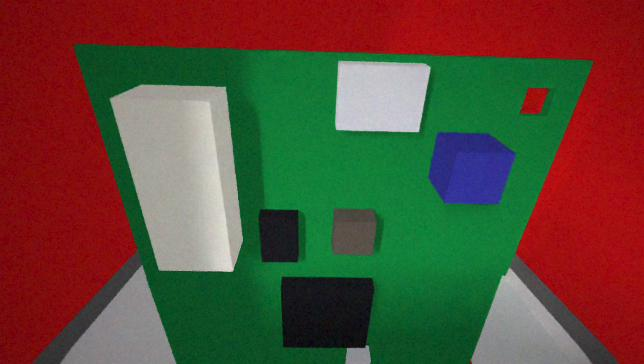

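{"method": "move", "body": {"target": {"side":"left","x":0.369,"y":0.083,"z":0.867,"quat_wxyz":[1,0,0,0]}, "min_time_s": 0.6, "cameras": []}}

{"method": "move", "body": {"target": {"side":"left","x":0.368,"y":0.083,"z":0.862,"quat_wxyz":[1,0,0,0]}, "min_time_s": 0.6, "cameras": []}}

Scene clock: 541.77 s.
Joint torques (N m): left_arm=[-19.99 3.6 0.74 -3.32 0.12 -0.43 0.47] | right_arm=[-3.07 -3.22 -2.89 -9.19 0.1 -2.07 0.03]
External joint torques (N m): left_arm=[3.06 -2.17 -1.32 1.02 0.14 -0.09 0.48] | right_arm=[0.35 0.97 0.22 1.54 -0.12 -0.07 -0.02]
Motor temperatures (°C): left_arm=[31 31 29 32 38 34 40] | right_arm=[33 33 28 33 45 36 36]
Wrist force (N): left_arm=[-0.7 0.7 -9.2] | right_arm=[-4.1 12.5 -6.6]
Wrist torque (N m): left_arm=[-0.12 -0.33 -0.21] | right_arm=[-0.24 0.47 0.47]
Wrist force, peak (N): left_arm=[-1.6 1.3 -10.3] | right_arm=[-3.8 13.0 -7.1]
move: short
base_odometry: x=+2.331 y=+0.547 heading=+0.596
lidar_m: 0.88 0.36 0.34 0.88 3.47 4.25 4.16 1.79 1.29 0.86 0.87 0.92
base_status: not commanded
joint_positions: torso_squat_rad=+0.350 torso_shift_rad=+0.000 torso_pitch_rad=+0.250 torso_yaw_rad=+0.000 left_shoulder_pitch_rad=-1.387 left_shoulder_roll_rad=+0.150 left_shoulder_yaw_rad=-0.795 left_elbow_rad=-0.267 left_forearm_roll_rad=+0.955 left_wrist_pitch_rad=+1.095 left_hand_roll_rad=+0.398 left_gripper_m=+0.071 right_shoulder_pitch_rad=+0.200 right_shoulder_roll_rad=-0.250 right_shoulder_yaw_rad=+0.024 right_elbow_rad=-2.000 right_forearm_roll_rad=+0.041 right_wrist_pitch_rad=-0.031 right_hand_roll_rad=+0.012 right_gripper_m=+0.050 head_pan_rad=+0.000 head_tilt_rad=+0.600
joint_status: all done
wheel_motors_off: 0
motor_effort: left_wheel=+1(3) right_wheel=-3(5)
chest: x=-0.1515 y=-0.0007 z=+1.2379 quat_wxyz=(+0.992, +0.000, +0.125, +0.000) (m; base frame)
left_hand: x=+0.3686 y=+0.0833 z=+0.8677 quat_wxyz=(+0.998, -0.017, -0.063, +0.000) (m; base frame)
left_hand_status: short (checked arc, as near as the solve gets, planned for 0.6 s): 1 mm and 7.4 deg off. The place is met; only the turn is off.
right_hand: x=+0.2637 y=-0.2648 z=+1.0248 quat_wxyz=(+0.695, -0.079, -0.704, +0.126) (m; base frame)
pictures: none
No camera images: "cameras" was empty.

Scene clock: 542.70 s.
Joint torques (N m): left_arm=[-20.01 3.68 0.5 -3.21 0.01 -0.45 0.49] | right_arm=[-3.03 -3.57 -3.22 -9.27 0.12 -2.02 0.09]
External joint torques (N m): left_arm=[2.94 -1.99 -1.55 1.12 0.02 -0.1 0.5] | right_arm=[0.4 0.62 -0.11 1.47 -0.1 -0.01 0.04]
Motor temperatures (°C): left_arm=[31 31 29 32 38 34 40] | right_arm=[33 33 28 33 45 36 36]
Wrist force (N): left_arm=[-1.3 1.0 -9.5] | right_arm=[-3.6 12.8 -6.7]
Wrist torque (N m): left_arm=[-0.15 -0.39 -0.19] | right_arm=[-0.27 0.53 0.48]
Wrist force, peak (N): left_arm=[-1.4 0.7 -10.3] | right_arm=[-3.7 12.9 -7.1]
move: short
base_odometry: x=+2.331 y=+0.547 heading=+0.596
lidar_m: 0.88 0.37 0.34 0.88 3.48 4.26 4.16 1.79 1.30 0.86 0.88 0.91
base_status: not commanded
joint_positions: torso_squat_rad=+0.350 torso_shift_rad=+0.000 torso_pitch_rad=+0.250 torso_yaw_rad=+0.000 left_shoulder_pitch_rad=-1.376 left_shoulder_roll_rad=+0.147 left_shoulder_yaw_rad=-0.797 left_elbow_rad=-0.267 left_forearm_roll_rad=+0.952 left_wrist_pitch_rad=+1.079 left_hand_roll_rad=+0.400 left_gripper_m=+0.071 right_shoulder_pitch_rad=+0.200 right_shoulder_roll_rad=-0.250 right_shoulder_yaw_rad=+0.024 right_elbow_rad=-2.000 right_forearm_roll_rad=+0.041 right_wrist_pitch_rad=-0.031 right_hand_roll_rad=+0.012 right_gripper_m=+0.050 head_pan_rad=+0.000 head_tilt_rad=+0.600
joint_status: all done
wheel_motors_off: 0
motor_effort: left_wheel=+3(3) right_wheel=-3(5)
chest: x=-0.1515 y=-0.0007 z=+1.2379 quat_wxyz=(+0.992, +0.000, +0.125, +0.000) (m; base frame)
left_hand: x=+0.3676 y=+0.0833 z=+0.8627 quat_wxyz=(+0.998, -0.018, -0.066, +0.000) (m; base frame)
left_hand_status: short (checked arc, as near as the solve gets, planned for 0.6 s): 1 mm and 7.8 deg off. The place is met; only the turn is off.
right_hand: x=+0.2637 y=-0.2648 z=+1.0248 quat_wxyz=(+0.695, -0.079, -0.704, +0.126) (m; base frame)
pictures: none
No camera images: "cameras" was empty.

{"method": "move", "body": {"target": {"side":"left","x":0.367,"y":0.083,"z":0.856,"quat_wxyz":[1,0,0,0]}, "min_time_s": 0.6, "cameras": []}}

{"method": "move", "body": {"target": {"side":"left","x":0.367,"y":0.083,"z":0.851,"quat_wxyz":[1,0,0,0]}, "min_time_s": 0.6, "cameras": ["head_camera"]}}

Scene clock: 550.40 s.
Joint torques (N m): left_arm=[-15.6 2.01 0.03 -3.24 -0.04 -1.4 0.47] | right_arm=[-3.24 -3.13 -3.11 -9.15 0.17 -2.05 0.06]
External joint torques (N m): left_arm=[7.24 -3.55 -2.02 1.09 -0.02 -1.03 0.48] | right_arm=[0.19 1.06 0 1.58 -0.05 -0.05 0.01]
Motor temperatures (°C): left_arm=[31 31 29 32 38 34 40] | right_arm=[33 33 28 33 45 36 36]
Wrist force (N): left_arm=[-3.0 2.0 8.5] | right_arm=[-3.7 12.5 -6.7]
Wrist torque (N m): left_arm=[0.00 0.39 -0.25] | right_arm=[-0.23 0.52 0.48]
Wrist force, peak (N): left_arm=[-3.4 1.9 10.9] | right_arm=[-4.0 12.9 -6.9]
move: short
base_odometry: x=+2.331 y=+0.547 heading=+0.596
lidar_m: 0.88 0.36 0.35 0.88 3.48 4.25 4.16 1.79 1.29 0.86 0.87 0.92
base_status: not commanded
joint_positions: torso_squat_rad=+0.350 torso_shift_rad=+0.000 torso_pitch_rad=+0.250 torso_yaw_rad=+0.000 left_shoulder_pitch_rad=-1.365 left_shoulder_roll_rad=+0.144 left_shoulder_yaw_rad=-0.800 left_elbow_rad=-0.267 left_forearm_roll_rad=+0.947 left_wrist_pitch_rad=+1.058 left_hand_roll_rad=+0.402 left_gripper_m=+0.071 right_shoulder_pitch_rad=+0.200 right_shoulder_roll_rad=-0.250 right_shoulder_yaw_rad=+0.024 right_elbow_rad=-2.000 right_forearm_roll_rad=+0.041 right_wrist_pitch_rad=-0.031 right_hand_roll_rad=+0.012 right_gripper_m=+0.050 head_pan_rad=+0.000 head_tilt_rad=+0.600
joint_status: all done
wheel_motors_off: 0
motor_effort: left_wheel=+1(3) right_wheel=-4(4)
chest: x=-0.1517 y=-0.0007 z=+1.2379 quat_wxyz=(+0.992, +0.000, +0.124, +0.000) (m; base frame)
left_hand: x=+0.3670 y=+0.0833 z=+0.8575 quat_wxyz=(+0.997, -0.019, -0.070, +0.000) (m; base frame)
left_hand_status: short (checked arc, as near as the solve gets, planned for 0.6 s): 2 mm and 8.4 deg off. The place is met; only the turn is off.
right_hand: x=+0.2635 y=-0.2648 z=+1.0250 quat_wxyz=(+0.695, -0.079, -0.704, +0.126) (m; base frame)
pictures: none
No camera images: "cameras" was empty.

Scene clock: 551.33 s.
Joint torques (N m): left_arm=[0.23 -1.78 -2.11 -0.15 -0.48 -5.11 0.58] | right_arm=[-3.39 -3.47 -2.9 -9.2 0.02 -1.99 0.09]
External joint torques (N m): left_arm=[23.04 -7.29 -4.16 4.19 -0.46 -4.71 0.59] | right_arm=[0.08 0.72 0.2 1.54 -0.2 0.01 0.04]
Motor temperatures (°C): left_arm=[31 31 29 32 38 34 40] | right_arm=[33 33 28 33 45 36 36]
Wrist force (N): left_arm=[-8.6 4.5 61.2] | right_arm=[-3.6 12.7 -6.6]
Wrist torque (N m): left_arm=[0.24 2.67 -0.33] | right_arm=[-0.23 0.52 0.47]
Wrist force, peak (N): left_arm=[-8.6 4.4 63.3] | right_arm=[-3.8 12.8 -7.0]
move: short
base_odometry: x=+2.331 y=+0.547 heading=+0.596
lidar_m: 0.88 0.36 0.35 0.88 3.48 4.25 4.17 1.79 1.29 0.87 0.87 0.92
base_status: not commanded
joint_positions: torso_squat_rad=+0.350 torso_shift_rad=-0.001 torso_pitch_rad=+0.248 torso_yaw_rad=+0.000 left_shoulder_pitch_rad=-1.357 left_shoulder_roll_rad=+0.142 left_shoulder_yaw_rad=-0.802 left_elbow_rad=-0.268 left_forearm_roll_rad=+0.942 left_wrist_pitch_rad=+1.035 left_hand_roll_rad=+0.403 left_gripper_m=+0.071 right_shoulder_pitch_rad=+0.200 right_shoulder_roll_rad=-0.250 right_shoulder_yaw_rad=+0.024 right_elbow_rad=-2.000 right_forearm_roll_rad=+0.041 right_wrist_pitch_rad=-0.031 right_hand_roll_rad=+0.012 right_gripper_m=+0.050 head_pan_rad=+0.000 head_tilt_rad=+0.600
joint_status: all done
wheel_motors_off: 0
motor_effort: left_wheel=+3(4) right_wheel=-3(6)
chest: x=-0.1528 y=-0.0008 z=+1.2380 quat_wxyz=(+0.992, +0.001, +0.124, +0.000) (m; base frame)
left_hand: x=+0.3684 y=+0.0828 z=+0.8555 quat_wxyz=(+0.997, -0.021, -0.079, +0.000) (m; base frame)
left_hand_status: short (checked arc, as near as the solve gets, planned for 0.6 s): 5 mm and 9.4 deg off. The place is met; only the turn is off.
right_hand: x=+0.2629 y=-0.2647 z=+1.0258 quat_wxyz=(+0.694, -0.079, -0.704, +0.126) (m; base frame)
pictures: head_camera
camera_calibration:
head_camera: T_world_to_cam=[[0.0269055, -0.998758, 0.0419298, -0.060163], [-0.722439, -0.0484183, -0.689738, 0.983311], [0.690911, -0.0117339, -0.722844, 1.02705], [0, 0, 0, 1]] pos_world=[0.00240019, -0.000426715, 1.42315]

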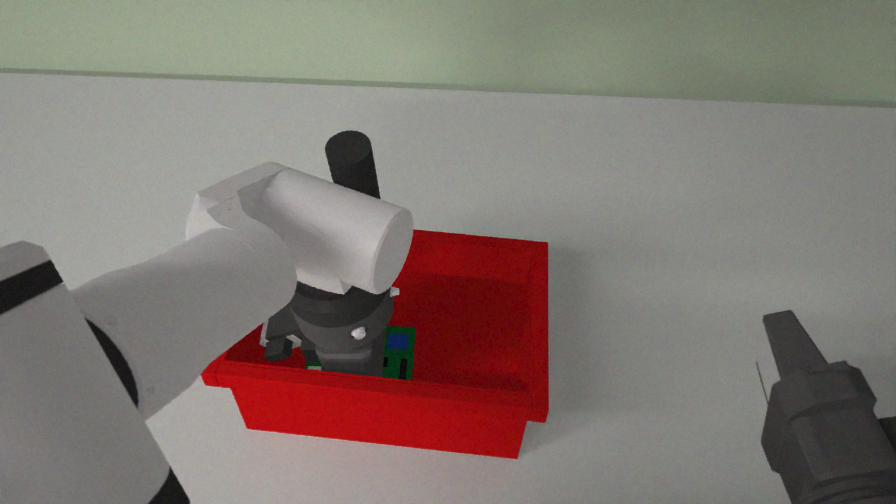

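{"method": "move", "body": {"target": {"side":"left","x":0.368,"y":0.083,"z":0.858,"quat_wxyz":[1,0,0,0]}, "min_time_s": 0.6, "cameras": []}}

{"method": "move", "body": {"joints": {"left_gripper_m":0.088}, "cameras": []}}

{"method": "move", "body": {"target": {"side":"left","x":0.37,"y":0.083,"z":0.9,"quat_wxyz":[1,0,0,0]}, "min_time_s": 0.7, "cameras": ["left_wrist_camera"]}}

{"method": "move", "body": {"target": {"side":"left","x":0.37,"y":0.083,"z":1.0,"quat_wxyz":[1,0,0,0]}, "min_time_s": 0.7, "cameras": []}}

{"method": "move", "body": {"target": {"side":"left","x":0.35,"y":0.13,"z":1.1,"quat_wxyz":[1,0,0,0]}, "min_time_s": 0.7, "cameras": ["head_camera"]}}

{"method": "move", "body": {"base": {"x_m_s":-0.4,"for_s":2.25}, "joints": {"left_shoulder_pitch_rad":-0.309,"left_shoulder_roll_rad":0.2,"left_shoulder_yaw_rad":0.073,"left_elbow_rad":-2.3,"left_forearm_roll_rad":0.064,"left_wrist_pitch_rad":1.6,"left_hand_roll_rad":0.104,"left_gripper_m":0.045}, "min_time_s": 2.5, "cameras": ["head_camera"]}}

Scene clock: 565.20 s.
Joint torques (N m): left_arm=[-16.8 5.19 2.5 -1.51 0.38 0.36 -0.27] | right_arm=[-3.16 -3.6 -3.1 -9.22 0.07 -1.99 0.13]
External joint torques (N m): left_arm=[6.05 -0.38 0.45 2.83 0.4 0.74 -0.26] | right_arm=[0.27 0.59 0 1.51 -0.15 0.01 0.07]
Motor temperatures (°C): left_arm=[30 31 29 32 38 34 40] | right_arm=[33 33 28 33 45 36 36]
Wrist force (N): left_arm=[0.8 -0.6 0.0] | right_arm=[-3.5 12.6 -6.8]
Wrist torque (N m): left_arm=[-0.02 -0.10 -0.19] | right_arm=[-0.23 0.55 0.48]
Wrist force, peak (N): left_arm=[-8.3 4.5 62.6] | right_arm=[-3.8 12.9 -7.0]
move: short
base_odometry: x=+2.331 y=+0.547 heading=+0.596
lidar_m: 0.88 0.37 0.34 0.87 3.48 4.25 4.16 1.78 1.29 0.86 0.87 0.92
base_status: not commanded
joint_positions: torso_squat_rad=+0.350 torso_shift_rad=+0.000 torso_pitch_rad=+0.249 torso_yaw_rad=+0.000 left_shoulder_pitch_rad=-1.365 left_shoulder_roll_rad=+0.144 left_shoulder_yaw_rad=-0.799 left_elbow_rad=-0.268 left_forearm_roll_rad=+0.946 left_wrist_pitch_rad=+1.053 left_hand_roll_rad=+0.401 left_gripper_m=+0.071 right_shoulder_pitch_rad=+0.200 right_shoulder_roll_rad=-0.250 right_shoulder_yaw_rad=+0.024 right_elbow_rad=-2.000 right_forearm_roll_rad=+0.041 right_wrist_pitch_rad=-0.031 right_hand_roll_rad=+0.012 right_gripper_m=+0.050 head_pan_rad=+0.000 head_tilt_rad=+0.600
joint_status: all done
wheel_motors_off: 0
motor_effort: left_wheel=+5(5) right_wheel=-3(5)
chest: x=-0.1518 y=-0.0008 z=+1.2379 quat_wxyz=(+0.992, +0.000, +0.124, +0.000) (m; base frame)
left_hand: x=+0.3682 y=+0.0827 z=+0.8581 quat_wxyz=(+0.997, -0.020, -0.073, +0.000) (m; base frame)
left_hand_status: short (checked arc, as near as the solve gets, planned for 0.6 s): 0 mm and 8.7 deg off. The place is met; only the turn is off.
right_hand: x=+0.2635 y=-0.2648 z=+1.0250 quat_wxyz=(+0.695, -0.079, -0.704, +0.126) (m; base frame)
pictures: none
No camera images: "cameras" was empty.

Scene clock: 565.87 s.
Joint torques (N m): left_arm=[-12.62 3.68 2.08 -1.45 0.38 0.36 -0.3] | right_arm=[-3.24 -3.53 -3.02 -9.28 0.17 -2.03 0.08]
External joint torques (N m): left_arm=[10.25 -1.9 0.03 2.89 0.4 0.74 -0.29] | right_arm=[0.2 0.66 0.08 1.45 -0.05 -0.03 0.02]
Motor temperatures (°C): left_arm=[30 31 29 32 38 34 40] | right_arm=[33 33 28 33 45 36 36]
Wrist force (N): left_arm=[5.2 -0.6 9.1] | right_arm=[-3.7 12.6 -6.4]
Wrist torque (N m): left_arm=[0.02 0.27 -0.19] | right_arm=[-0.22 0.51 0.47]
Wrist force, peak (N): left_arm=[5.3 -0.5 10.8] | right_arm=[-4.0 12.7 -7.0]
move: done
base_odometry: x=+2.331 y=+0.547 heading=+0.596
lidar_m: 0.88 0.36 0.34 0.88 3.48 4.26 4.16 1.78 1.29 0.86 0.87 0.92
base_status: not commanded
joint_positions: torso_squat_rad=+0.350 torso_shift_rad=+0.000 torso_pitch_rad=+0.249 torso_yaw_rad=+0.000 left_shoulder_pitch_rad=-1.366 left_shoulder_roll_rad=+0.144 left_shoulder_yaw_rad=-0.799 left_elbow_rad=-0.268 left_forearm_roll_rad=+0.946 left_wrist_pitch_rad=+1.053 left_hand_roll_rad=+0.401 left_gripper_m=+0.088 right_shoulder_pitch_rad=+0.200 right_shoulder_roll_rad=-0.250 right_shoulder_yaw_rad=+0.024 right_elbow_rad=-2.000 right_forearm_roll_rad=+0.041 right_wrist_pitch_rad=-0.031 right_hand_roll_rad=+0.012 right_gripper_m=+0.050 head_pan_rad=+0.000 head_tilt_rad=+0.600
joint_status: all done
wheel_motors_off: 0
motor_effort: left_wheel=+4(6) right_wheel=-4(5)
chest: x=-0.1518 y=-0.0008 z=+1.2379 quat_wxyz=(+0.992, +0.000, +0.124, +0.000) (m; base frame)
left_hand: x=+0.3687 y=+0.0827 z=+0.8586 quat_wxyz=(+0.997, -0.020, -0.073, +0.000) (m; base frame)
right_hand: x=+0.2635 y=-0.2648 z=+1.0250 quat_wxyz=(+0.695, -0.079, -0.704, +0.126) (m; base frame)
pictures: none
No camera images: "cameras" was empty.

Scene clock: 566.90 s.
Joint torques (N m): left_arm=[-22.32 7.07 3.21 -3.11 0.36 0.01 -0.21] | right_arm=[-3.48 -3.26 -3.17 -9.26 0.1 -1.97 0.02]
External joint torques (N m): left_arm=[1.3 0.72 1.09 1.27 0.36 0.24 -0.21] | right_arm=[-0.06 0.93 -0.06 1.48 -0.12 0.03 -0.03]
Motor temperatures (°C): left_arm=[30 31 29 32 38 34 40] | right_arm=[33 33 28 33 45 36 36]
Wrist force (N): left_arm=[-2.1 0.2 -9.2] | right_arm=[-3.7 12.5 -6.8]
Wrist torque (N m): left_arm=[-0.05 -0.43 -0.20] | right_arm=[-0.22 0.53 0.47]
Wrist force, peak (N): left_arm=[5.2 -0.4 9.5] | right_arm=[-4.0 12.8 -7.1]
move: short
base_odometry: x=+2.331 y=+0.547 heading=+0.596
lidar_m: 0.88 0.37 0.35 0.88 3.49 4.26 4.16 1.78 1.30 0.86 0.88 0.92
base_status: not commanded
joint_positions: torso_squat_rad=+0.350 torso_shift_rad=+0.000 torso_pitch_rad=+0.250 torso_yaw_rad=+0.000 left_shoulder_pitch_rad=-1.454 left_shoulder_roll_rad=+0.165 left_shoulder_yaw_rad=-0.778 left_elbow_rad=-0.267 left_forearm_roll_rad=+0.976 left_wrist_pitch_rad=+1.218 left_hand_roll_rad=+0.391 left_gripper_m=+0.088 right_shoulder_pitch_rad=+0.200 right_shoulder_roll_rad=-0.250 right_shoulder_yaw_rad=+0.024 right_elbow_rad=-2.000 right_forearm_roll_rad=+0.041 right_wrist_pitch_rad=-0.031 right_hand_roll_rad=+0.012 right_gripper_m=+0.050 head_pan_rad=+0.000 head_tilt_rad=+0.600
joint_status: all done
wheel_motors_off: 0
motor_effort: left_wheel=+3(5) right_wheel=-3(5)
chest: x=-0.1516 y=-0.0007 z=+1.2379 quat_wxyz=(+0.992, +0.000, +0.125, +0.000) (m; base frame)
left_hand: x=+0.3694 y=+0.0830 z=+0.9000 quat_wxyz=(+0.999, -0.010, -0.036, +0.000) (m; base frame)
left_hand_status: short (checked arc, as near as the solve gets, planned for 0.7 s): 1 mm and 4.2 deg off. The place is met; only the turn is off.
right_hand: x=+0.2636 y=-0.2648 z=+1.0249 quat_wxyz=(+0.695, -0.079, -0.704, +0.126) (m; base frame)
pictures: left_wrist_camera
camera_calibration:
left_wrist_camera: T_world_to_cam=[[0.998154, 0.0154336, 0.058742, -0.424243], [-0.0164068, -0.862701, 0.505449, -0.342997], [0.0584777, -0.50548, -0.860855, 0.86418], [0, 0, 0, 1]] pos_world=[0.367297, 0.147469, 0.942222]

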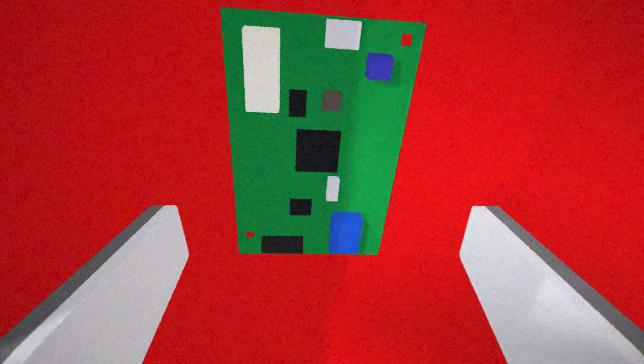

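Scene clock: 568.10 s.
Joint torques (N m): left_arm=[-22.57 7.19 4.95 -4.33 0.28 -0.12 0.15] | right_arm=[-2.99 -3.49 -3 -9.22 0.06 -2.12 0.05]
External joint torques (N m): left_arm=[1.9 -0.24 0.61 0.28 0.25 -0.05 0.14] | right_arm=[0.43 0.7 0.11 1.51 -0.16 -0.12 0]
Motor temperatures (°C): left_arm=[30 31 29 32 38 34 40] | right_arm=[33 33 28 33 45 36 36]
Wrist force (N): left_arm=[-1.7 0.4 -9.9] | right_arm=[-3.8 12.7 -6.8]
Wrist torque (N m): left_arm=[-0.09 -0.40 -0.22] | right_arm=[-0.24 0.50 0.48]
Wrist force, peak (N): left_arm=[-2.8 0.4 -10.5] | right_arm=[-4.0 12.9 -6.9]
move: done
base_odometry: x=+2.331 y=+0.547 heading=+0.596
lidar_m: 0.88 0.38 0.34 0.87 3.48 4.26 4.16 1.79 1.29 0.86 0.87 0.91
base_status: not commanded
joint_positions: torso_squat_rad=+0.350 torso_shift_rad=+0.000 torso_pitch_rad=+0.250 torso_yaw_rad=+0.000 left_shoulder_pitch_rad=-1.537 left_shoulder_roll_rad=+0.313 left_shoulder_yaw_rad=-0.747 left_elbow_rad=-0.561 left_forearm_roll_rad=+1.016 left_wrist_pitch_rad=+1.569 left_hand_roll_rad=+0.514 left_gripper_m=+0.088 right_shoulder_pitch_rad=+0.200 right_shoulder_roll_rad=-0.250 right_shoulder_yaw_rad=+0.024 right_elbow_rad=-2.000 right_forearm_roll_rad=+0.041 right_wrist_pitch_rad=-0.031 right_hand_roll_rad=+0.012 right_gripper_m=+0.050 head_pan_rad=+0.000 head_tilt_rad=+0.600
joint_status: all done
wheel_motors_off: 0
motor_effort: left_wheel=+4(5) right_wheel=-3(5)
chest: x=-0.1516 y=-0.0007 z=+1.2379 quat_wxyz=(+0.992, +0.000, +0.125, +0.000) (m; base frame)
left_hand: x=+0.3698 y=+0.0831 z=+1.0001 quat_wxyz=(+1.000, +0.001, +0.004, +0.000) (m; base frame)
left_hand_status: reached (checked arc, planned for 0.7 s): 0 mm and 0.4 deg off.
right_hand: x=+0.2636 y=-0.2648 z=+1.0249 quat_wxyz=(+0.695, -0.079, -0.704, +0.126) (m; base frame)
pictures: none
No camera images: "cameras" was empty.

Scene clock: 569.43 s.
Joint torques (N m): left_arm=[-20.96 7.01 7.58 -3.9 0.23 -0.28 0.09] | right_arm=[-3.44 -3.34 -3.14 -9.33 0.14 -2.03 0.01]
External joint torques (N m): left_arm=[2.5 -1.15 0.27 0.19 0.21 -0.21 0.09] | right_arm=[-0.02 0.86 -0.03 1.4 -0.08 -0.02 -0.04]
Motor temperatures (°C): left_arm=[30 31 29 32 38 34 40] | right_arm=[33 33 28 33 45 36 36]
Wrist force (N): left_arm=[-1.7 0.4 -9.6] | right_arm=[-3.9 12.8 -7.0]
Wrist torque (N m): left_arm=[-0.11 -0.40 -0.21] | right_arm=[-0.26 0.50 0.48]
Wrist force, peak (N): left_arm=[-1.2 -0.7 -10.3] | right_arm=[-3.8 12.8 -7.2]
move: done
base_odometry: x=+2.331 y=+0.547 heading=+0.596
lidar_m: 0.88 0.36 0.35 0.88 3.48 4.25 4.16 1.78 1.30 0.86 0.88 0.91
base_status: not commanded
joint_positions: torso_squat_rad=+0.350 torso_shift_rad=+0.000 torso_pitch_rad=+0.250 torso_yaw_rad=+0.000 left_shoulder_pitch_rad=-1.496 left_shoulder_roll_rad=+0.591 left_shoulder_yaw_rad=-0.650 left_elbow_rad=-1.061 left_forearm_roll_rad=+1.110 left_wrist_pitch_rad=+1.873 left_hand_roll_rad=+0.672 left_gripper_m=+0.088 right_shoulder_pitch_rad=+0.200 right_shoulder_roll_rad=-0.250 right_shoulder_yaw_rad=+0.024 right_elbow_rad=-2.000 right_forearm_roll_rad=+0.041 right_wrist_pitch_rad=-0.031 right_hand_roll_rad=+0.012 right_gripper_m=+0.050 head_pan_rad=+0.000 head_tilt_rad=+0.600
joint_status: all done
wheel_motors_off: 0
motor_effort: left_wheel=+4(5) right_wheel=-3(5)
chest: x=-0.1515 y=-0.0007 z=+1.2379 quat_wxyz=(+0.992, +0.000, +0.125, +0.000) (m; base frame)
left_hand: x=+0.3500 y=+0.1300 z=+1.1002 quat_wxyz=(+1.000, +0.000, +0.000, +0.000) (m; base frame)
left_hand_status: reached (checked arc, planned for 0.8 s): 0 mm and 0.0 deg off.
right_hand: x=+0.2637 y=-0.2648 z=+1.0248 quat_wxyz=(+0.695, -0.079, -0.704, +0.126) (m; base frame)
pictures: head_camera
camera_calibration:
head_camera: T_world_to_cam=[[0.0268962, -0.998755, 0.0420238, -0.0602705], [-0.723967, -0.0484502, -0.688131, 0.981911], [0.68931, -0.0119158, -0.724369, 1.02775], [0, 0, 0, 1]] pos_world=[0.00405157, -0.000375133, 1.42269]

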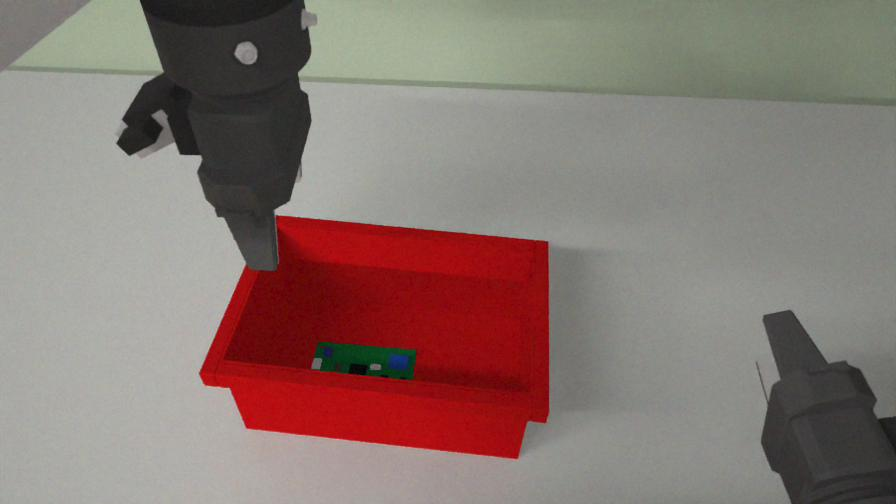

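Scene clock: 573.37 s.
Joint torques (N m): left_arm=[-9.74 2.12 2.55 -7.75 0.08 -1.57 -0.09] | right_arm=[-3.07 -3.45 -2.92 -9.18 0.07 -2.07 0.06]
External joint torques (N m): left_arm=[0.44 -1.4 0.65 0.57 0.34 -0.17 -0.05] | right_arm=[0.36 0.74 0.19 1.55 -0.15 -0.07 0]
Motor temperatures (°C): left_arm=[30 31 29 32 38 34 40] | right_arm=[33 33 28 33 45 36 36]
Wrist force (N): left_arm=[-5.5 -0.3 -7.9] | right_arm=[-3.6 12.7 -6.8]
Wrist torque (N m): left_arm=[-0.05 -0.63 -0.18] | right_arm=[-0.24 0.51 0.49]
Wrist force, peak (N): left_arm=[-2.8 0.9 -10.1] | right_arm=[-3.8 12.9 -7.3]
move: done
base_odometry: x=+1.581 y=+0.038 heading=+0.597
lidar_m: 1.17 1.18 1.65 3.35 3.49 3.39 3.26 1.80 1.31 1.25 1.29 1.39
base_status: done (sent for 2.27 of 2.27 s)
joint_positions: torso_squat_rad=+0.350 torso_shift_rad=+0.000 torso_pitch_rad=+0.250 torso_yaw_rad=+0.000 left_shoulder_pitch_rad=-0.309 left_shoulder_roll_rad=+0.200 left_shoulder_yaw_rad=+0.073 left_elbow_rad=-2.300 left_forearm_roll_rad=+0.064 left_wrist_pitch_rad=+1.600 left_hand_roll_rad=+0.104 left_gripper_m=+0.045 right_shoulder_pitch_rad=+0.200 right_shoulder_roll_rad=-0.250 right_shoulder_yaw_rad=+0.024 right_elbow_rad=-2.000 right_forearm_roll_rad=+0.041 right_wrist_pitch_rad=-0.031 right_hand_roll_rad=+0.012 right_gripper_m=+0.050 head_pan_rad=+0.000 head_tilt_rad=+0.600
joint_status: all done
wheel_motors_off: 0
motor_effort: left_wheel=+6(32) right_wheel=-3(23)
chest: x=-0.1515 y=-0.0007 z=+1.2379 quat_wxyz=(+0.992, +0.000, +0.125, +0.000) (m; base frame)
left_hand: x=+0.2762 y=+0.2479 z=+1.0355 quat_wxyz=(+0.929, +0.034, -0.369, -0.009) (m; base frame)
right_hand: x=+0.2637 y=-0.2648 z=+1.0248 quat_wxyz=(+0.695, -0.079, -0.704, +0.126) (m; base frame)
pictures: head_camera
camera_calibration:
head_camera: T_world_to_cam=[[0.0268935, -0.998755, 0.0420139, -0.060264], [-0.723993, -0.048441, -0.688105, 0.981888], [0.689283, -0.0119122, -0.724394, 1.02777], [0, 0, 0, 1]] pos_world=[0.00407696, -0.000382455, 1.42268]

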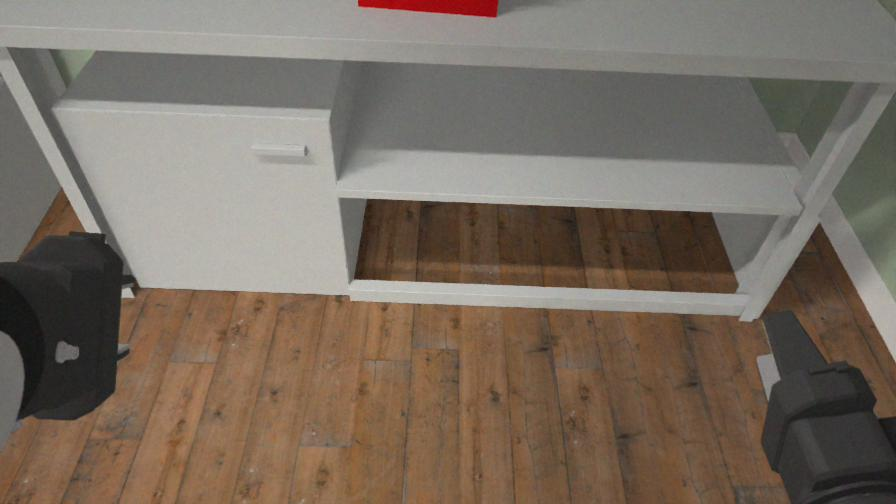

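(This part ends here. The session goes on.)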